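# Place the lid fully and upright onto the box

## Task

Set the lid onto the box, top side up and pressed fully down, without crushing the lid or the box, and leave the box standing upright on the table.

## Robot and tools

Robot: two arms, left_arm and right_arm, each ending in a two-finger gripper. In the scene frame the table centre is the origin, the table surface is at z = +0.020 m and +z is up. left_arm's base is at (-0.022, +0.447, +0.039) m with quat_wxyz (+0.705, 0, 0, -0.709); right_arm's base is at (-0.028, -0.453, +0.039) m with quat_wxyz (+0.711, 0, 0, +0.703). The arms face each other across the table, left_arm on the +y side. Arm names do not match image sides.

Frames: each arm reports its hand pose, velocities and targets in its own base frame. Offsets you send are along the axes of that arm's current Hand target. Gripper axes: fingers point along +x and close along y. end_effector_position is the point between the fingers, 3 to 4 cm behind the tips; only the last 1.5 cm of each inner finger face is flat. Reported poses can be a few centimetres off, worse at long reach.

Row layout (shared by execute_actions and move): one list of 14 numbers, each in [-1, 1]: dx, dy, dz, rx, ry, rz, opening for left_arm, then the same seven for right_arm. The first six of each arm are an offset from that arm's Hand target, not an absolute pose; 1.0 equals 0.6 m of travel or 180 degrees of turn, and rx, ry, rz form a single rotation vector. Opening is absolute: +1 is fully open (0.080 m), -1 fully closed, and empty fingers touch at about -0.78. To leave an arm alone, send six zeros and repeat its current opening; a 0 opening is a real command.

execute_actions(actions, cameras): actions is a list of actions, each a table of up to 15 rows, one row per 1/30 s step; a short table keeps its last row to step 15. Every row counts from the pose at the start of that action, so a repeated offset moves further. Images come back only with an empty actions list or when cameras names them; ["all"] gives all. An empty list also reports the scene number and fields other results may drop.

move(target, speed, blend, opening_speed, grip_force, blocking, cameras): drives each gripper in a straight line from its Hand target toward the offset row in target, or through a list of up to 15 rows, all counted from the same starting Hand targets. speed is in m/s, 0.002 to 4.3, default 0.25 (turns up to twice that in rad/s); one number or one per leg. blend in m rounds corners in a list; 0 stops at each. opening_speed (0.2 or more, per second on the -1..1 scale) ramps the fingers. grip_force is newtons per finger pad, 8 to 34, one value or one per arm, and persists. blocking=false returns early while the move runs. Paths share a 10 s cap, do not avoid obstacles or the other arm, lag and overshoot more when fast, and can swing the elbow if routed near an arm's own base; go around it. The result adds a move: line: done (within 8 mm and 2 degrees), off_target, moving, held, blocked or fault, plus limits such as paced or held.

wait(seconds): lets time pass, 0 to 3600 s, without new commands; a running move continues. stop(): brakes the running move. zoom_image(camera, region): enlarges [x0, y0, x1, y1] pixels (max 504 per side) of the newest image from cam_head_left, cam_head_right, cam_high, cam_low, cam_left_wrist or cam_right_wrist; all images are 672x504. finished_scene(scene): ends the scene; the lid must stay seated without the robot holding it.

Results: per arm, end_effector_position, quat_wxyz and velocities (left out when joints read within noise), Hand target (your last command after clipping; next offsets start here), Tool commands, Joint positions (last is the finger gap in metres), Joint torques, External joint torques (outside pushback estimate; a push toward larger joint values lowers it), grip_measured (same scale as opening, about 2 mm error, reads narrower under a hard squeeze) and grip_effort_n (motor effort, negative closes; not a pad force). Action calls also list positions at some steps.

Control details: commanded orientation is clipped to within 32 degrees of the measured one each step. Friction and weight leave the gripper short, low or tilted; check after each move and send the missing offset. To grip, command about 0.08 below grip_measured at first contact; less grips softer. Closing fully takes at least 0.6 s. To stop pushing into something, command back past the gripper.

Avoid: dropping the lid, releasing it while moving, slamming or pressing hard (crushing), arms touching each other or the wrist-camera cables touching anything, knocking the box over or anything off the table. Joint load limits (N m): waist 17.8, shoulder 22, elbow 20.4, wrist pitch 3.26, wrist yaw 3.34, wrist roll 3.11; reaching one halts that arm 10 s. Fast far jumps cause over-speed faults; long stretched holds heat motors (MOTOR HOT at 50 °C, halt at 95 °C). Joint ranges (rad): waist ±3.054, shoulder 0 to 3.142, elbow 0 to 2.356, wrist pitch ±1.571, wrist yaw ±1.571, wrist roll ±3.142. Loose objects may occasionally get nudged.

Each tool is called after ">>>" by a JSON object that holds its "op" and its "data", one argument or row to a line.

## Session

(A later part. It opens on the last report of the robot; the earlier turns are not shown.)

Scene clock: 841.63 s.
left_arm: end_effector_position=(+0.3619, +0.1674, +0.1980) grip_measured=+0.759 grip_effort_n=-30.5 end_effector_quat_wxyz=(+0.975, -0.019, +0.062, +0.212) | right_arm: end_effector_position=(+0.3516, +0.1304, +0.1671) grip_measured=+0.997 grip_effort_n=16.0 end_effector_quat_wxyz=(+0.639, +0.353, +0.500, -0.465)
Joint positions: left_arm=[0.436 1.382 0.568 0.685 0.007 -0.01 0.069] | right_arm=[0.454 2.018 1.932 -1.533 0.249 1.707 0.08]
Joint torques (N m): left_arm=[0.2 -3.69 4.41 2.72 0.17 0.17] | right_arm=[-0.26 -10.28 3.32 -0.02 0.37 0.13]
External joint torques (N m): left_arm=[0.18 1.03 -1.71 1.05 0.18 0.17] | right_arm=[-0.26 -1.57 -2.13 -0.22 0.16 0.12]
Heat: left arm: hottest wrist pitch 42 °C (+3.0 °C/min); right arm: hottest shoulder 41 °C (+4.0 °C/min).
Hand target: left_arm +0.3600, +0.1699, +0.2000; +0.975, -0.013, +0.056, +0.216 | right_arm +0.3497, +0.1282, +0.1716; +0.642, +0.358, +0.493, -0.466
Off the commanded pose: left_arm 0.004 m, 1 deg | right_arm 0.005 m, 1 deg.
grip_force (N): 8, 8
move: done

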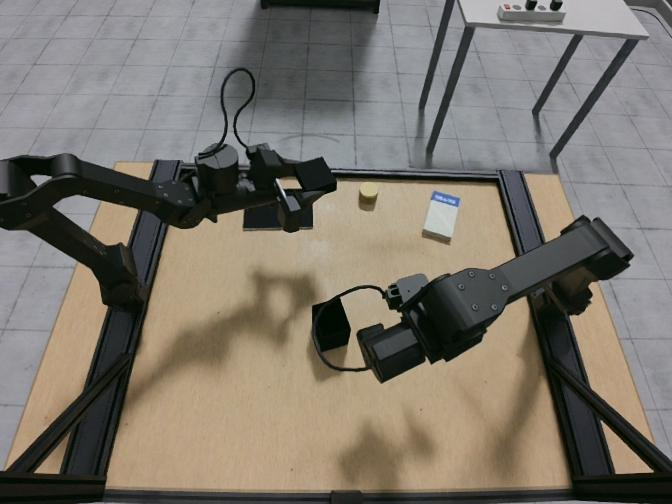

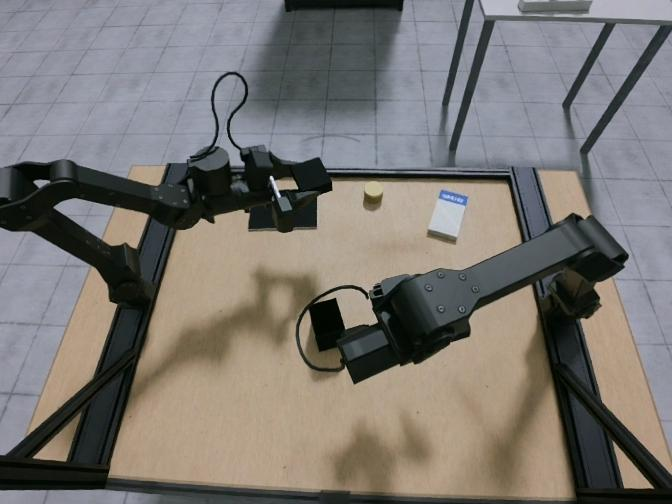

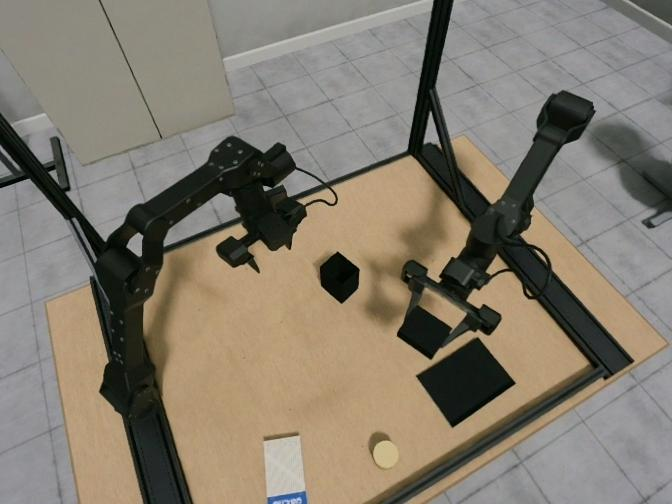

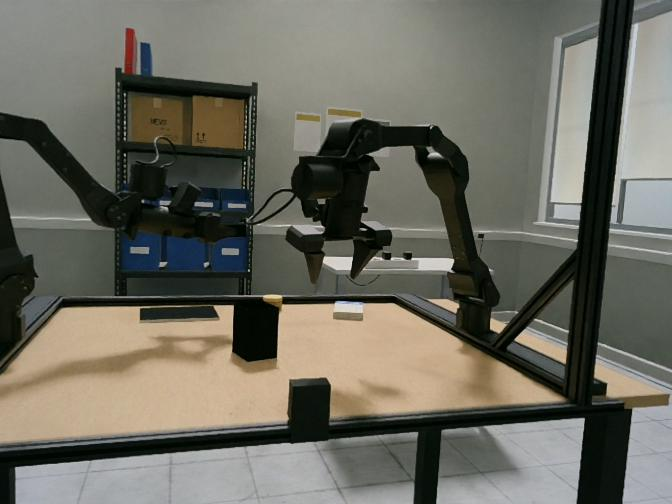

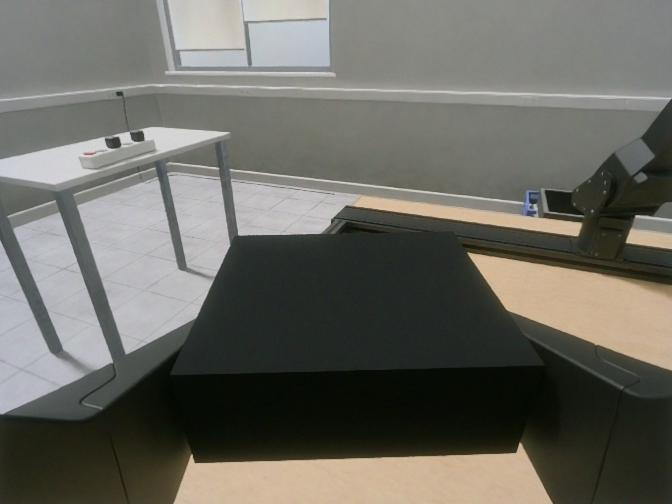

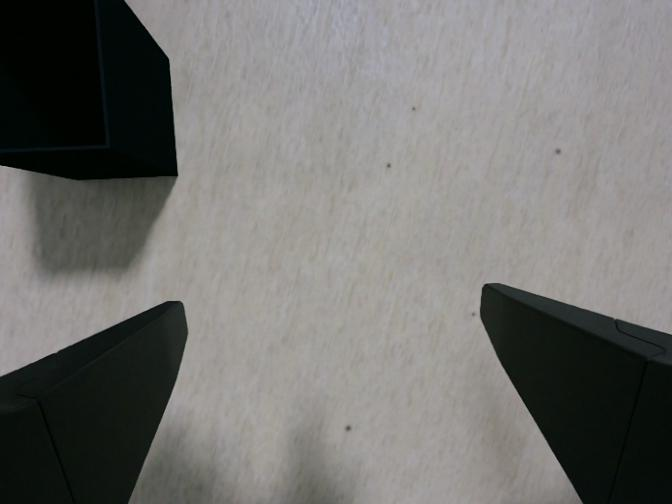

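>>> {"op": "move", "data": {
  "target": [
    [-0.264,-0.3945,-0.0305,0.0057,0.0139,-0.0497,0.45,-0.08,-0.135,-0.024,0,0,0,1],
    [-0.2458,-0.3928,-0.1877,0.0057,0.0139,-0.0497,0.45,-0.08,-0.135,-0.024,0,0,0,1]
  ],
  "blend": [0.03,0],
  "cameras": ["all"]
}}

>>> {"op": "zoom_image", "data": {
  "camera": "cam_left_wrist",
  "region": [150, 100, 600, 400]
}}

>>> {"op": "zoom_image", "data": {
  "camera": "cam_low",
  "region": [130, 220, 330, 370]
}}

Scene clock: 896.03 s.
left_arm: end_effector_position=(+0.3151, -0.1142, +0.1031) grip_measured=+0.759 grip_effort_n=-30.5 end_effector_quat_wxyz=(+0.988, -0.013, +0.083, +0.131) | right_arm: end_effector_position=(+0.2668, +0.1315, +0.2112) grip_measured=+0.997 grip_effort_n=16.0 end_effector_quat_wxyz=(+0.655, +0.375, +0.490, -0.436)
Joint positions: left_arm=[-0.727 1.643 0.357 0.984 -0.97 -0.255 0.069] | right_arm=[0.583 1.682 1.677 -1.563 0.249 1.816 0.08]
Joint torques (N m): left_arm=[-0.18 -3.54 2.81 2.28 -0.36 0.16] | right_arm=[0.02 -7.8 3.37 0 0.21 0.1]
External joint torques (N m): left_arm=[-0.21 1.12 -1.29 0.87 -0.19 0.16] | right_arm=[0.08 -1.54 -2.07 -0.29 -0.01 0.1]
Heat: left arm: hottest wrist pitch 42 °C (+1.0 °C/min); right arm: hottest shoulder 38 °C (-3.0 °C/min).
Hand target: left_arm +0.3151, -0.1112, +0.1052; +0.987, -0.013, +0.078, +0.138 | right_arm +0.2645, +0.1282, +0.2143; +0.642, +0.358, +0.493, -0.466
Off the commanded pose: left_arm 0.004 m, 1 deg | right_arm 0.005 m, 4 deg.
joint sent to its limit (right arm) — joint 4 (wrist pitch), lower limit. The joint targets are off in position and orientation.
grip_force (N): 8, 8
move: off_target (right_arm)

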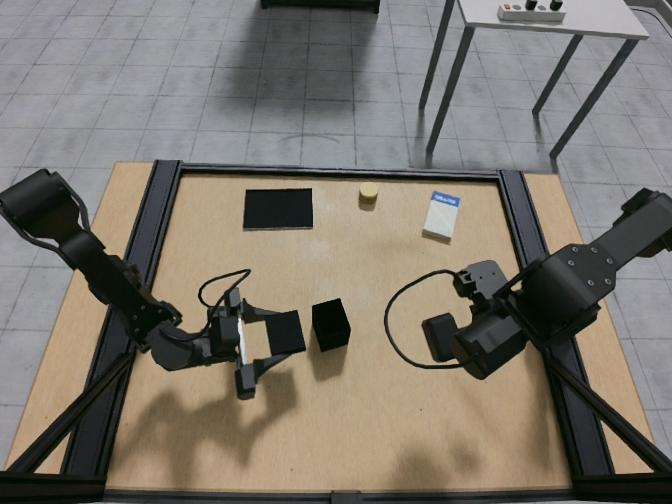

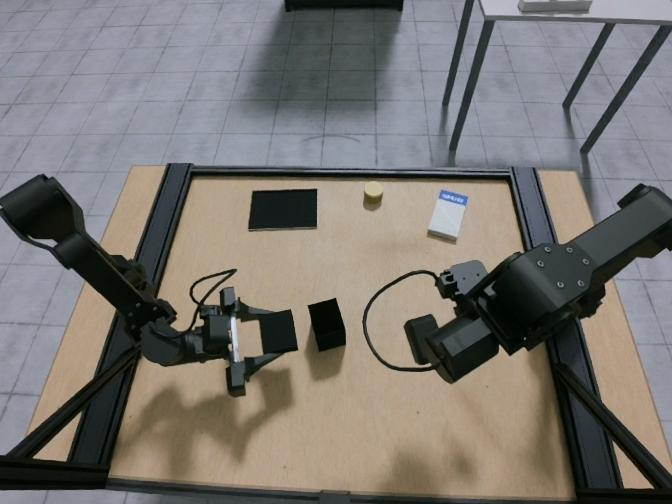

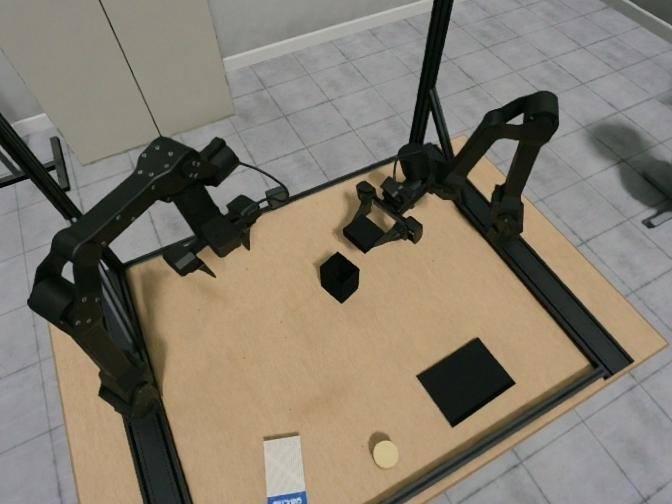

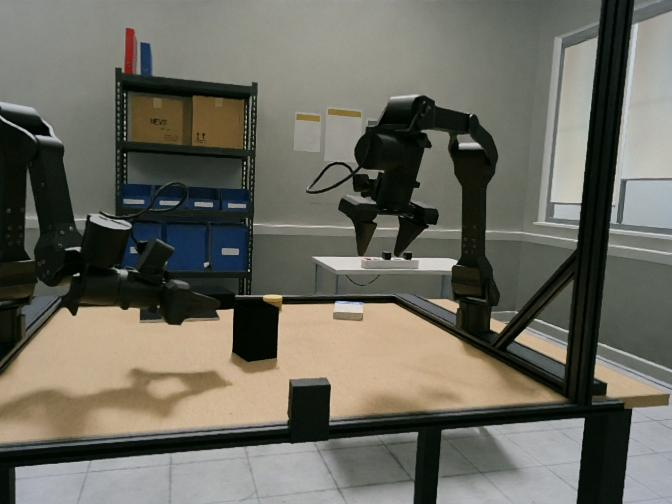

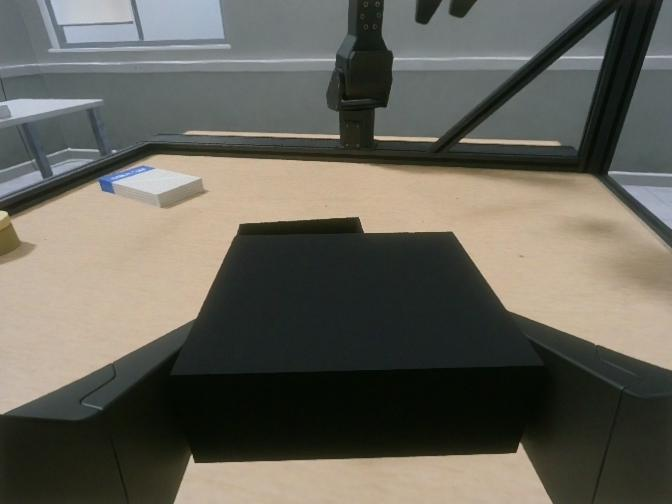

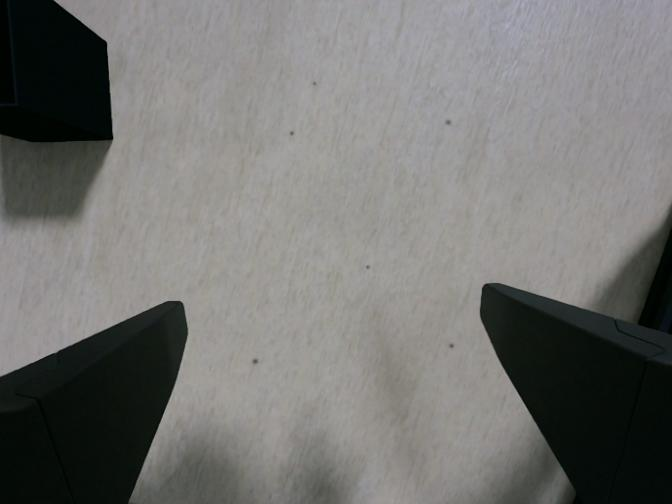

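Scaled by 1.120 from the camera's image (finer frame: 960x720).

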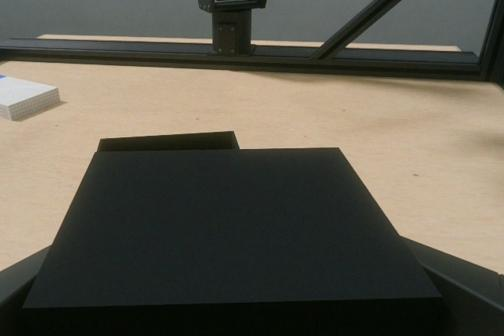

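Scaled by 2.520 from the camera's image (finer frame: 960x720).

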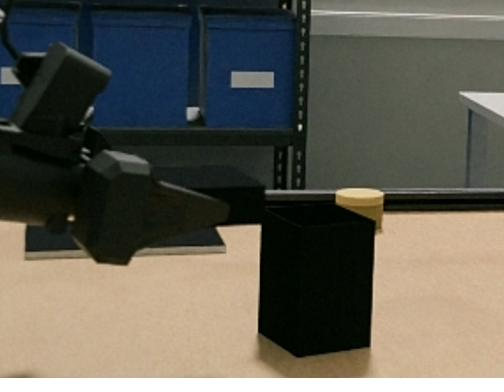

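>>> {"op": "zoom_image", "data": {
  "camera": "cam_head_left",
  "region": [230, 270, 370, 400]
}}

>>> {"op": "zoom_image", "data": {
  "camera": "cam_head_right",
  "region": [230, 270, 370, 400]
}}

>>> {"op": "zoom_image", "data": {
  "camera": "cam_left_wrist",
  "region": [200, 190, 500, 290]
}}

Scaled by 3.600 from the camera's image (finer frame: 960x720).

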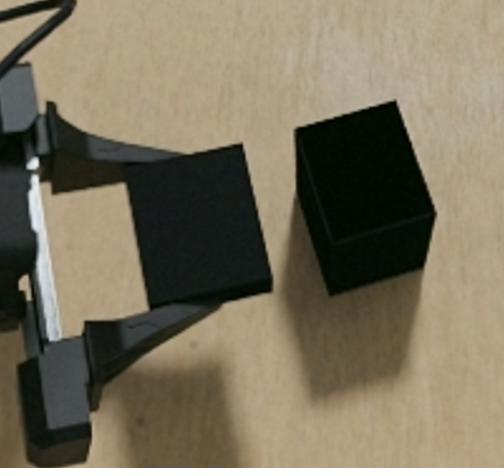

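Scaled by 3.600 from the camera's image (finer frame: 960x720).

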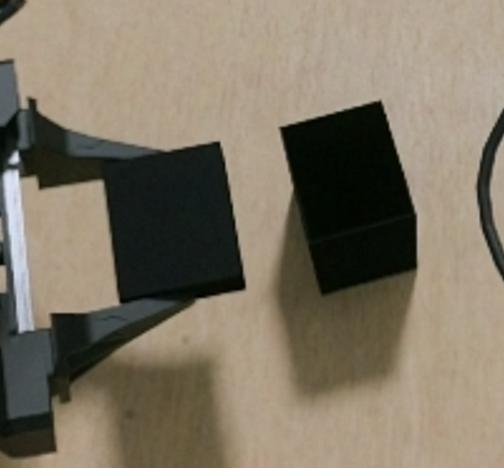

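Scaled by 1.680 from the camera's image (finer frame: 960x720).

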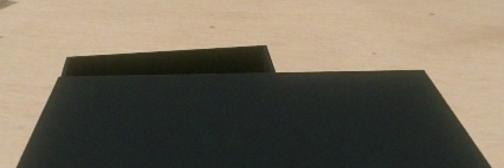

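>>> {"op": "move", "data": {
  "target": [0.022,0.0227,0.0035,-0.0043,-0.015,0.0274,0.45,0,0,0,0,0,0,1],
  "cameras": ["all"]
}}

>>> {"op": "zoom_image", "data": {
  "camera": "cam_head_left",
  "region": [230, 270, 370, 400]
}}

>>> {"op": "zoom_image", "data": {
  "camera": "cam_left_wrist",
  "region": [200, 190, 500, 290]
}}

>>> {"op": "zoom_image", "data": {
  "camera": "cam_low",
  "region": [170, 260, 300, 370]
}}

>>> {"op": "zoom_image", "data": {
  "camera": "cam_high",
  "region": [300, 180, 430, 320]
}}

Scene clock: 979.27 s.
left_arm: end_effector_position=(+0.3231, -0.0938, +0.1010) grip_measured=+0.759 grip_effort_n=-30.0 end_effector_quat_wxyz=(+0.982, -0.010, +0.062, +0.178) | right_arm: end_effector_position=(+0.2668, +0.1315, +0.2112) grip_measured=+0.997 grip_effort_n=16.0 end_effector_quat_wxyz=(+0.655, +0.375, +0.490, -0.436)
Joint positions: left_arm=[-0.673 1.729 0.357 1.132 -1.019 -0.203 0.069] | right_arm=[0.583 1.682 1.677 -1.563 0.249 1.816 0.08]
Joint torques (N m): left_arm=[0.03 -3.72 3.5 2.25 -0.3 0.16] | right_arm=[0.19 -7.8 3.4 0.02 0.22 0.13]
External joint torques (N m): left_arm=[0.01 1.12 -0.15 0.88 -0.17 0.16] | right_arm=[0.19 -1.5 -2.06 -0.28 0 0.13]
Heat: left arm: hottest wrist pitch 40 °C (-1.0 °C/min); right arm: hottest shoulder 37 °C (-1.0 °C/min).
Hand target: left_arm +0.3242, -0.0944, +0.1051; +0.982, -0.013, +0.054, +0.181 | right_arm +0.2645, +0.1282, +0.2143; +0.642, +0.358, +0.493, -0.466
Off the commanded pose: left_arm 0.004 m, 1 deg | right_arm 0.005 m, 4 deg.
joint sent to its limit (right arm) — joint 4 (wrist pitch), lower limit. The joint targets are off in position and orientation.
grip_force (N): 8, 8
move: done

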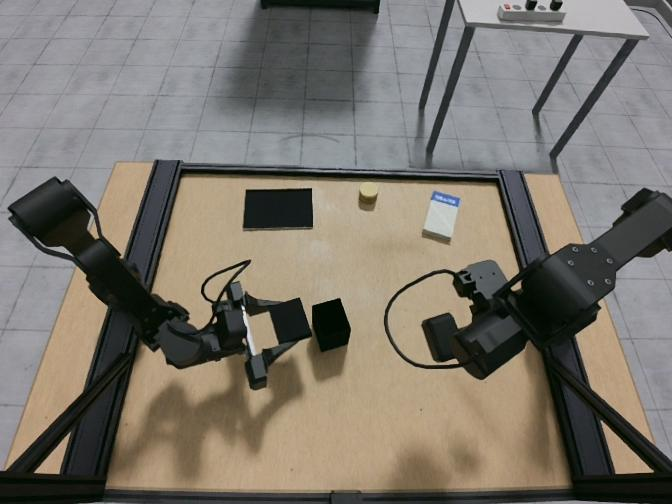

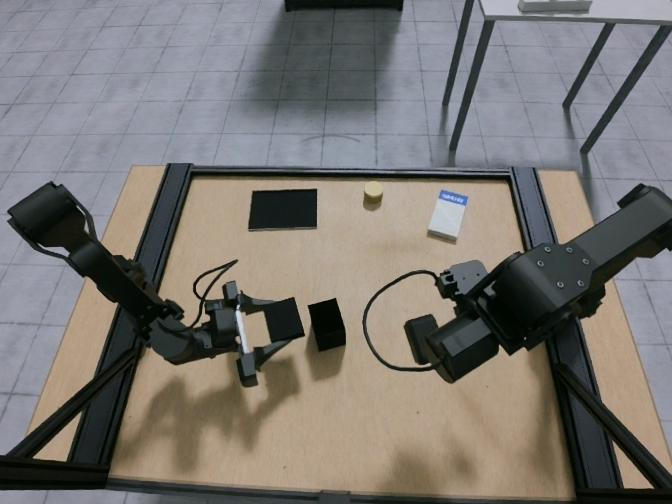

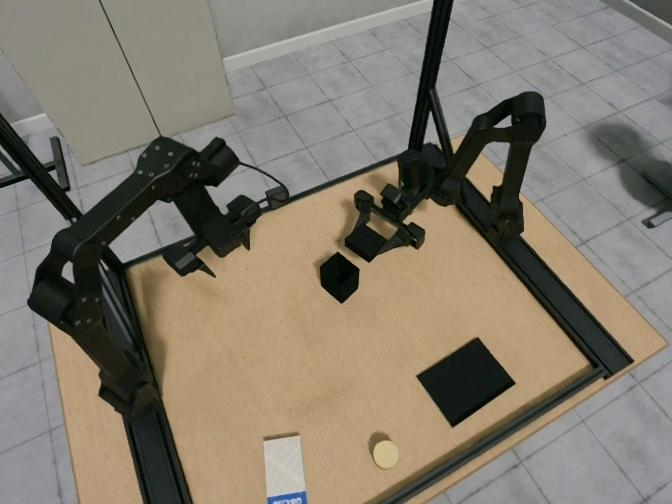

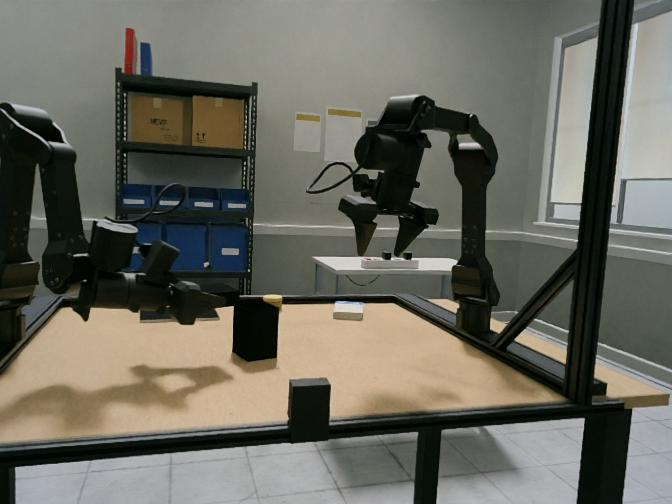

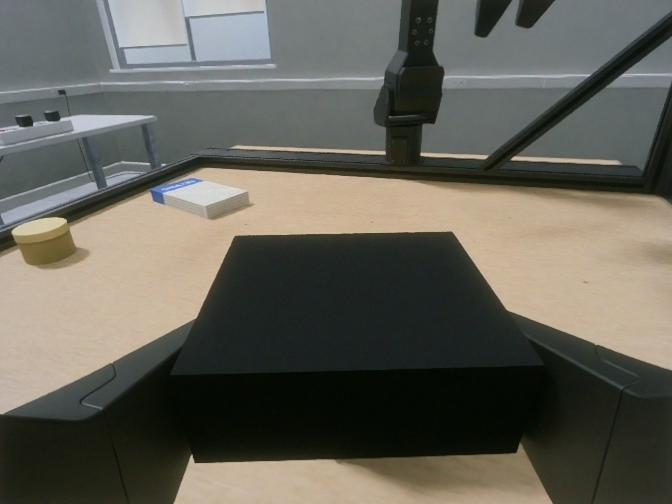

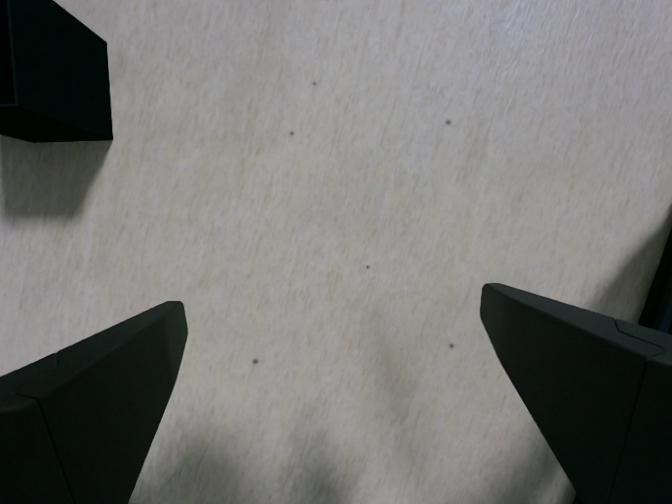

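Scaled by 3.600 from the camera's image (finer frame: 960x720).

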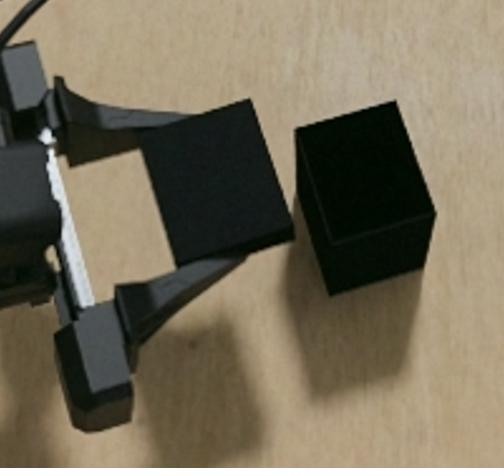

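Scaled by 1.680 from the camera's image (finer frame: 960x720).

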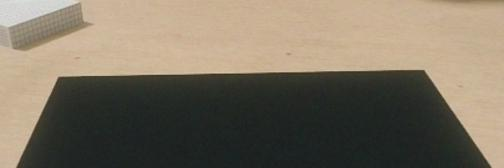

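Scaled by 3.877 from the camera's image (finer frame: 960x720).

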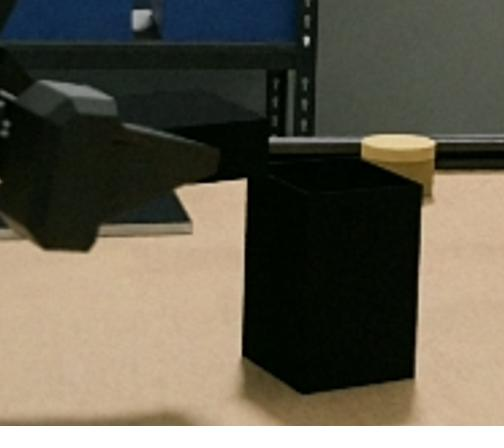

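Scaled by 3.600 from the camera's image (finer frame: 960x720).

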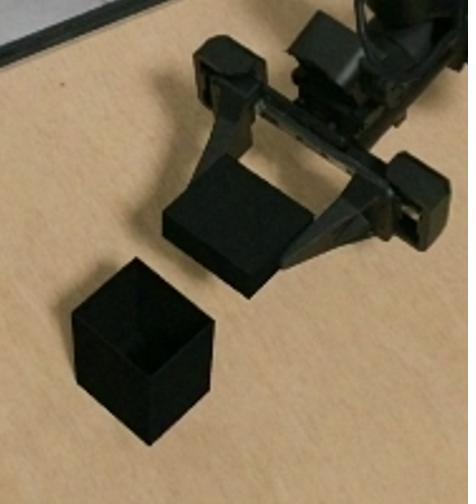

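>>> {"op": "zoom_image", "data": {
  "camera": "cam_head_left",
  "region": [264, 290, 354, 355]
}}

>>> {"op": "zoom_image", "data": {
  "camera": "cam_head_right",
  "region": [259, 290, 349, 355]
}}

>>> {"op": "zoom_image", "data": {
  "camera": "cam_high",
  "region": [315, 215, 395, 305]
}}

Scaled by 5.600 from the camera's image (finer frame: 960x720).

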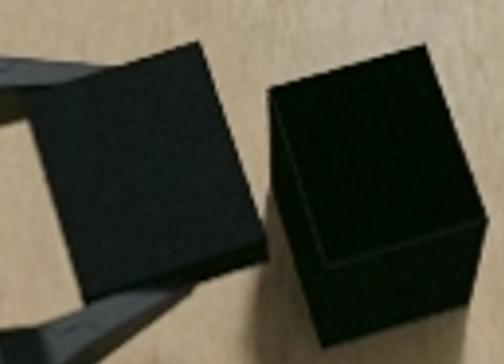

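Scaled by 5.600 from the camera's image (finer frame: 960x720).

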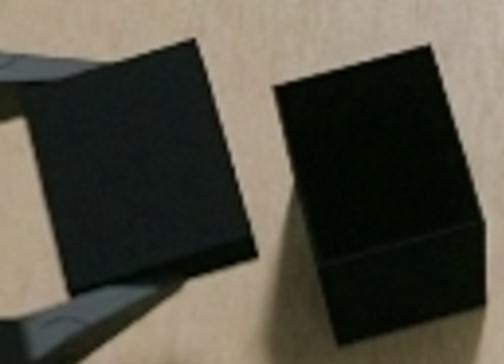

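Scaled by 5.600 from the camera's image (finer frame: 960x720).

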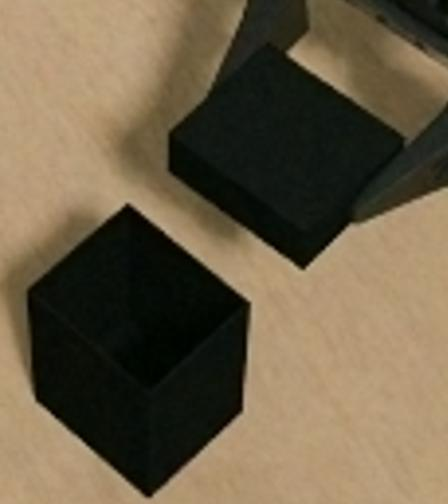

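>>> {"op": "move", "data": {
  "target": [0.1325,-0.0052,0.0148,0,0,0.0039,0.45,0,0,0,0,0,0,1],
  "cameras": ["all"],
  "speed": 0.15
}}

>>> {"op": "zoom_image", "data": {
  "camera": "cam_head_left",
  "region": [290, 280, 380, 360]
}}

>>> {"op": "zoom_image", "data": {
  "camera": "cam_low",
  "region": [190, 270, 300, 370]
}}

>>> {"op": "zoom_image", "data": {
  "camera": "cam_high",
  "region": [300, 215, 390, 305]
}}

Scene clock: 1034.27 s.
left_arm: end_effector_position=(+0.3953, -0.0666, +0.0990) grip_measured=+0.759 grip_effort_n=-30.0 end_effector_quat_wxyz=(+0.980, -0.011, +0.062, +0.188) | right_arm: end_effector_position=(+0.2668, +0.1315, +0.2112) grip_measured=+0.997 grip_effort_n=16.0 end_effector_quat_wxyz=(+0.655, +0.375, +0.490, -0.436)
Joint positions: left_arm=[-0.443 1.885 0.552 1.149 -0.813 -0.133 0.069] | right_arm=[0.583 1.682 1.677 -1.563 0.249 1.816 0.08]
Joint torques (N m): left_arm=[0.13 -4.99 5.14 1.4 0.08 0.16] | right_arm=[0.21 -7.88 3.36 0.01 0.21 0.11]
External joint torques (N m): left_arm=[0.12 1.25 1.19 -0.06 0.17 0.16] | right_arm=[0.22 -1.66 -2.06 -0.29 0 0.11]
Heat: left arm: hottest wrist pitch 38 °C (-2.0 °C/min); right arm: hottest shoulder 37 °C (+0.0 °C/min).
Hand target: left_arm +0.4000, -0.0687, +0.1051; +0.981, -0.013, +0.054, +0.187 | right_arm +0.2645, +0.1282, +0.2143; +0.642, +0.358, +0.493, -0.466
Off the commanded pose: left_arm 0.008 m, 1 deg | right_arm 0.005 m, 4 deg.
joint sent to its limit (right arm) — joint 4 (wrist pitch), lower limit. The joint targets are off in position and orientation.
grip_force (N): 8, 8
move: done

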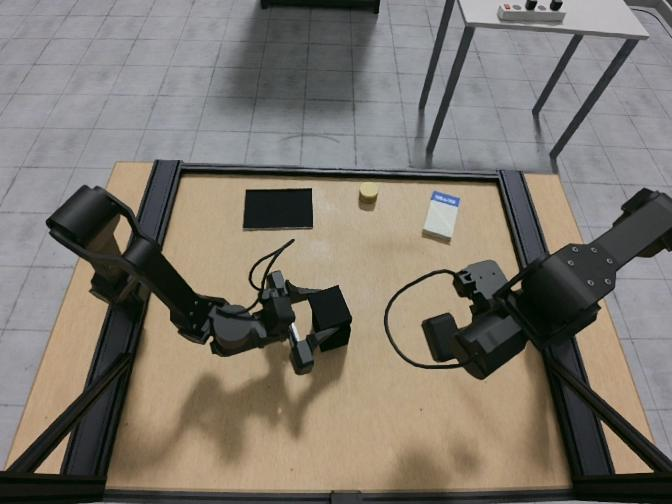

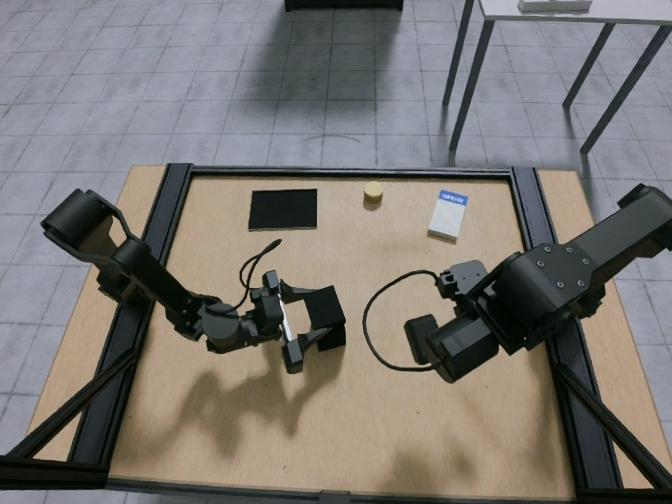

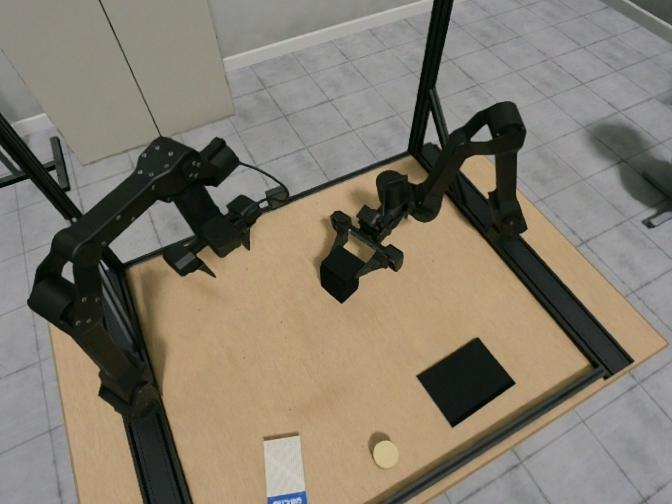

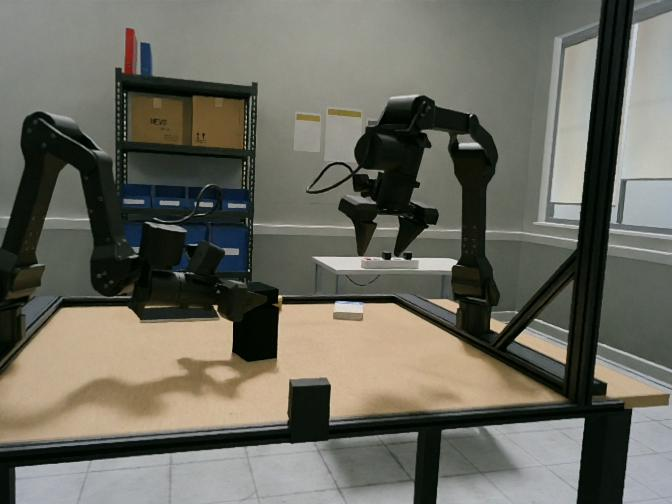

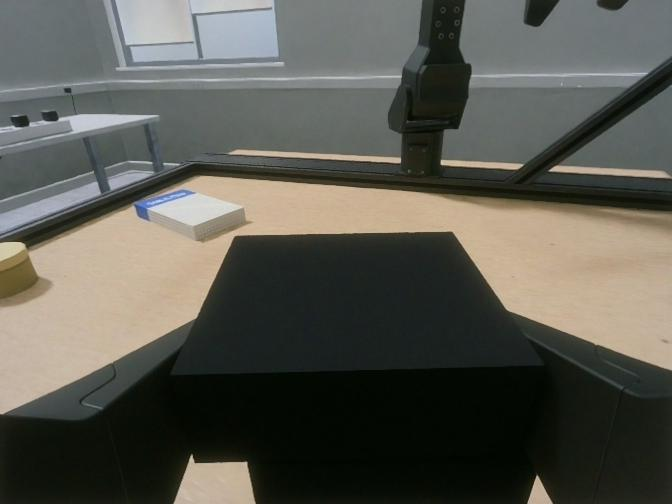

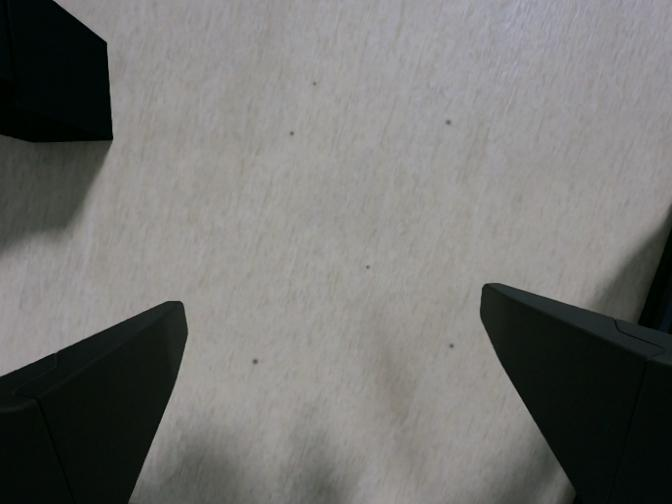

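Scaled by 5.600 from the camera's image (finer frame: 960x720).

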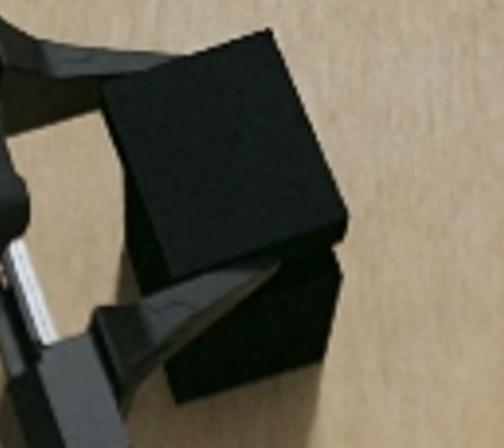

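Scaled by 4.582 from the camera's image (finer frame: 960x720).

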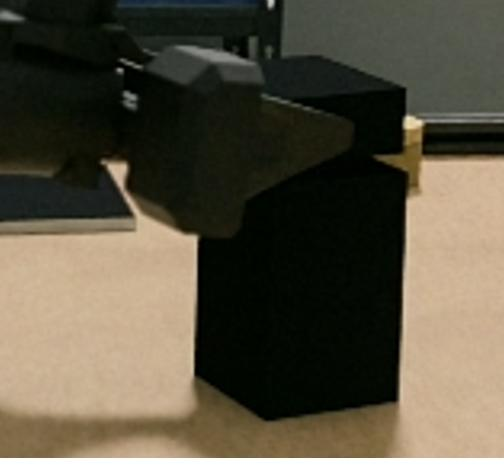

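Scaled by 5.600 from the camera's image (finer frame: 960x720).

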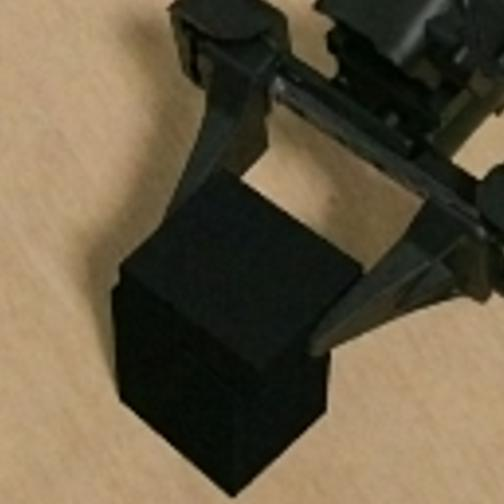

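>>> {"op": "move", "data": {
  "target": [0.001,-0.0135,0,0.0014,0,-0.0127,0.45,0,0,0,0,0,0,1],
  "cameras": ["all"],
  "speed": 0.1
}}

>>> {"op": "zoom_image", "data": {
  "camera": "cam_head_left",
  "region": [290, 280, 380, 360]
}}

>>> {"op": "zoom_image", "data": {
  "camera": "cam_low",
  "region": [190, 270, 300, 370]
}}

>>> {"op": "zoom_image", "data": {
  "camera": "cam_high",
  "region": [300, 215, 390, 305]
}}

>>> {"op": "zoom_image", "data": {
  "camera": "cam_left_wrist",
  "region": [150, 350, 560, 504]
}}

Scene clock: 1102.30 s.
left_arm: end_effector_position=(+0.3986, -0.0756, +0.0987) grip_measured=+0.759 grip_effort_n=-30.0 end_effector_quat_wxyz=(+0.984, -0.009, +0.064, +0.167) | right_arm: end_effector_position=(+0.2668, +0.1315, +0.2112) grip_measured=+0.997 grip_effort_n=16.0 end_effector_quat_wxyz=(+0.655, +0.375, +0.490, -0.436)
Joint positions: left_arm=[-0.451 1.891 0.561 1.149 -0.778 -0.125 0.069] | right_arm=[0.583 1.682 1.677 -1.563 0.249 1.816 0.08]
Joint torques (N m): left_arm=[-0.15 -5.05 5.18 1.8 0.11 0.17] | right_arm=[0.2 -7.89 3.35 -0.03 0.23 0.11]
External joint torques (N m): left_arm=[-0.11 1.26 1.2 0.31 0.18 0.16] | right_arm=[0.22 -1.54 -2.09 -0.3 0.02 0.11]
Heat: left arm: hottest wrist pitch 33 °C (-3.0 °C/min); right arm: hottest shoulder 37 °C (+0.0 °C/min).
Hand target: left_arm +0.4035, -0.0760, +0.1051; +0.984, -0.012, +0.054, +0.168 | right_arm +0.2645, +0.1282, +0.2143; +0.642, +0.358, +0.493, -0.466
Off the commanded pose: left_arm 0.008 m, 1 deg | right_arm 0.005 m, 4 deg.
joint sent to its limit (right arm) — joint 4 (wrist pitch), lower limit. The joint targets are off in position and orientation.
grip_force (N): 8, 8
move: done

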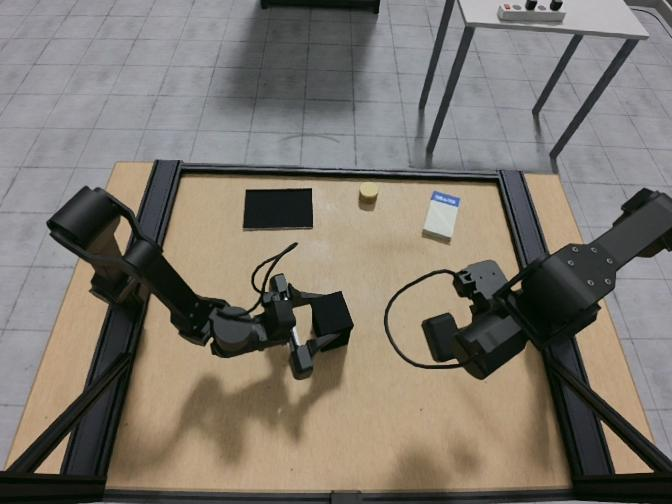

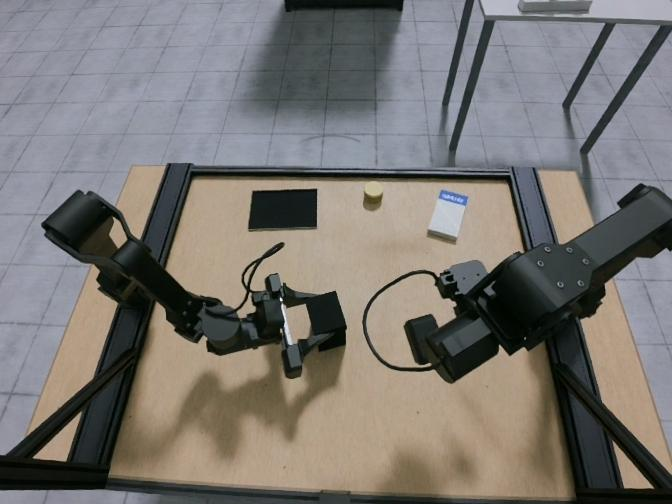

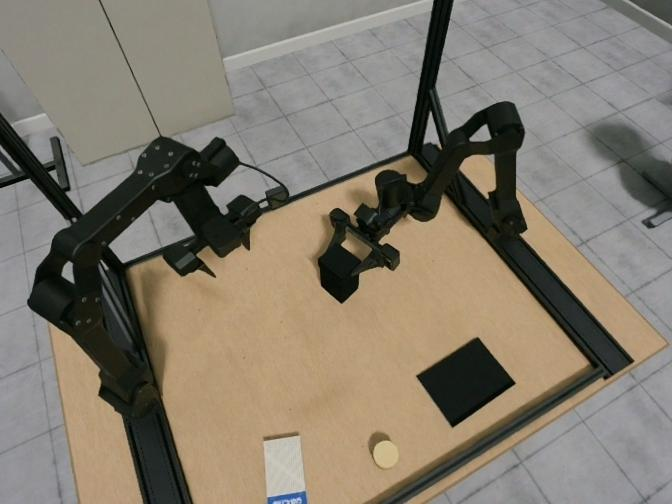

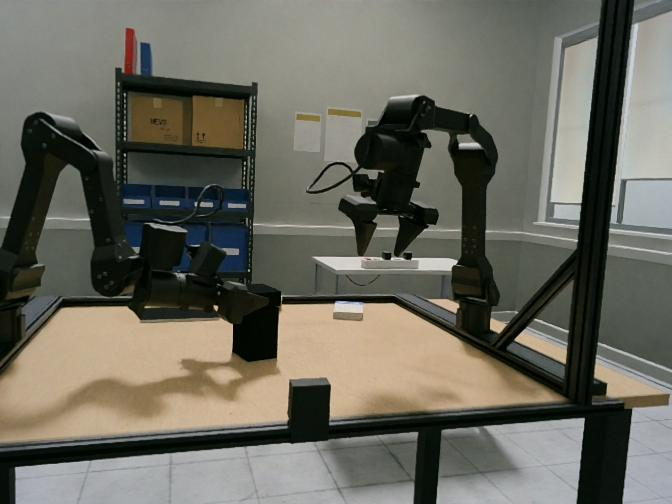

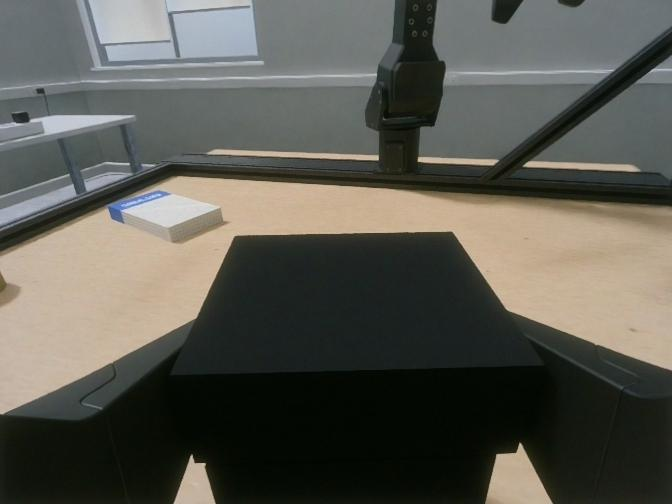

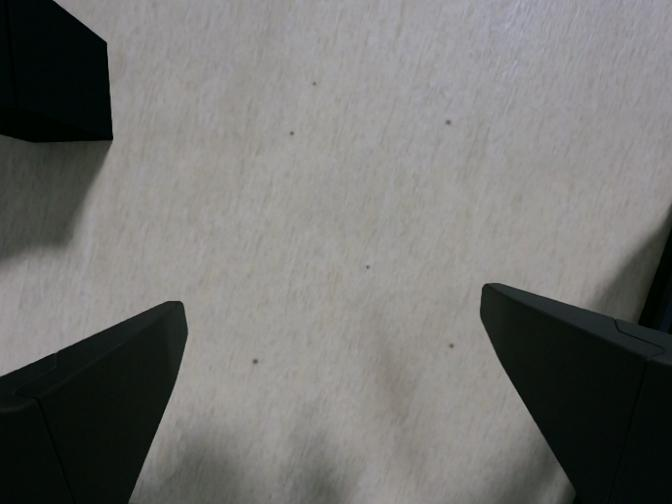

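Scaled by 5.600 from the camera's image (finer frame: 960x720).

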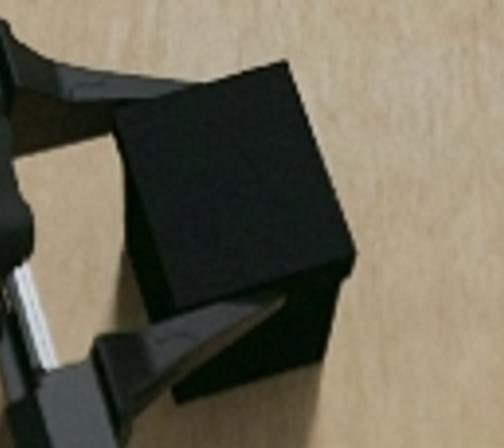

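Scaled by 4.582 from the camera's image (finer frame: 960x720).

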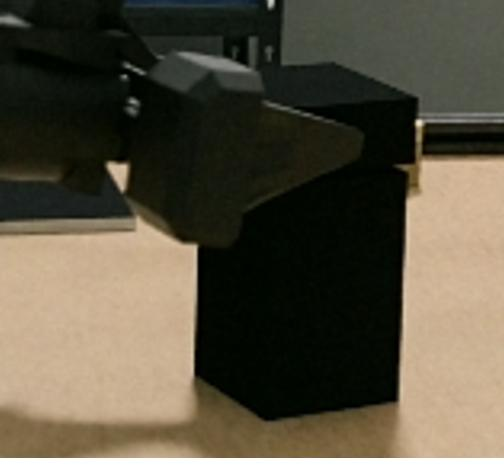

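Scaled by 5.600 from the camera's image (finer frame: 960x720).

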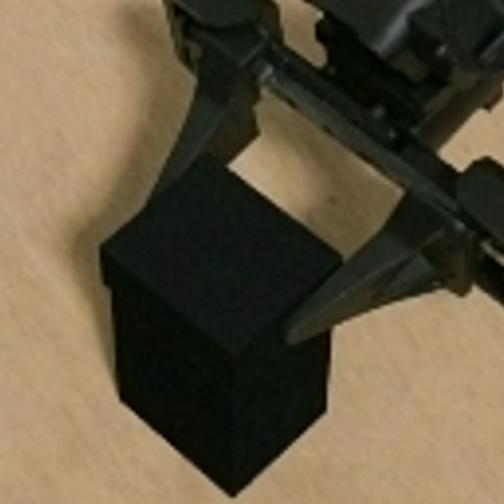

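Scaled by 1.229 from the camera's image (finer frame: 960x720).

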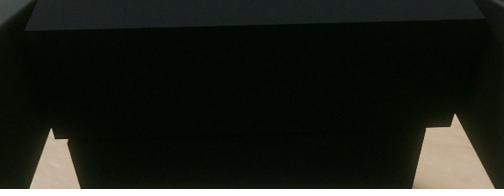

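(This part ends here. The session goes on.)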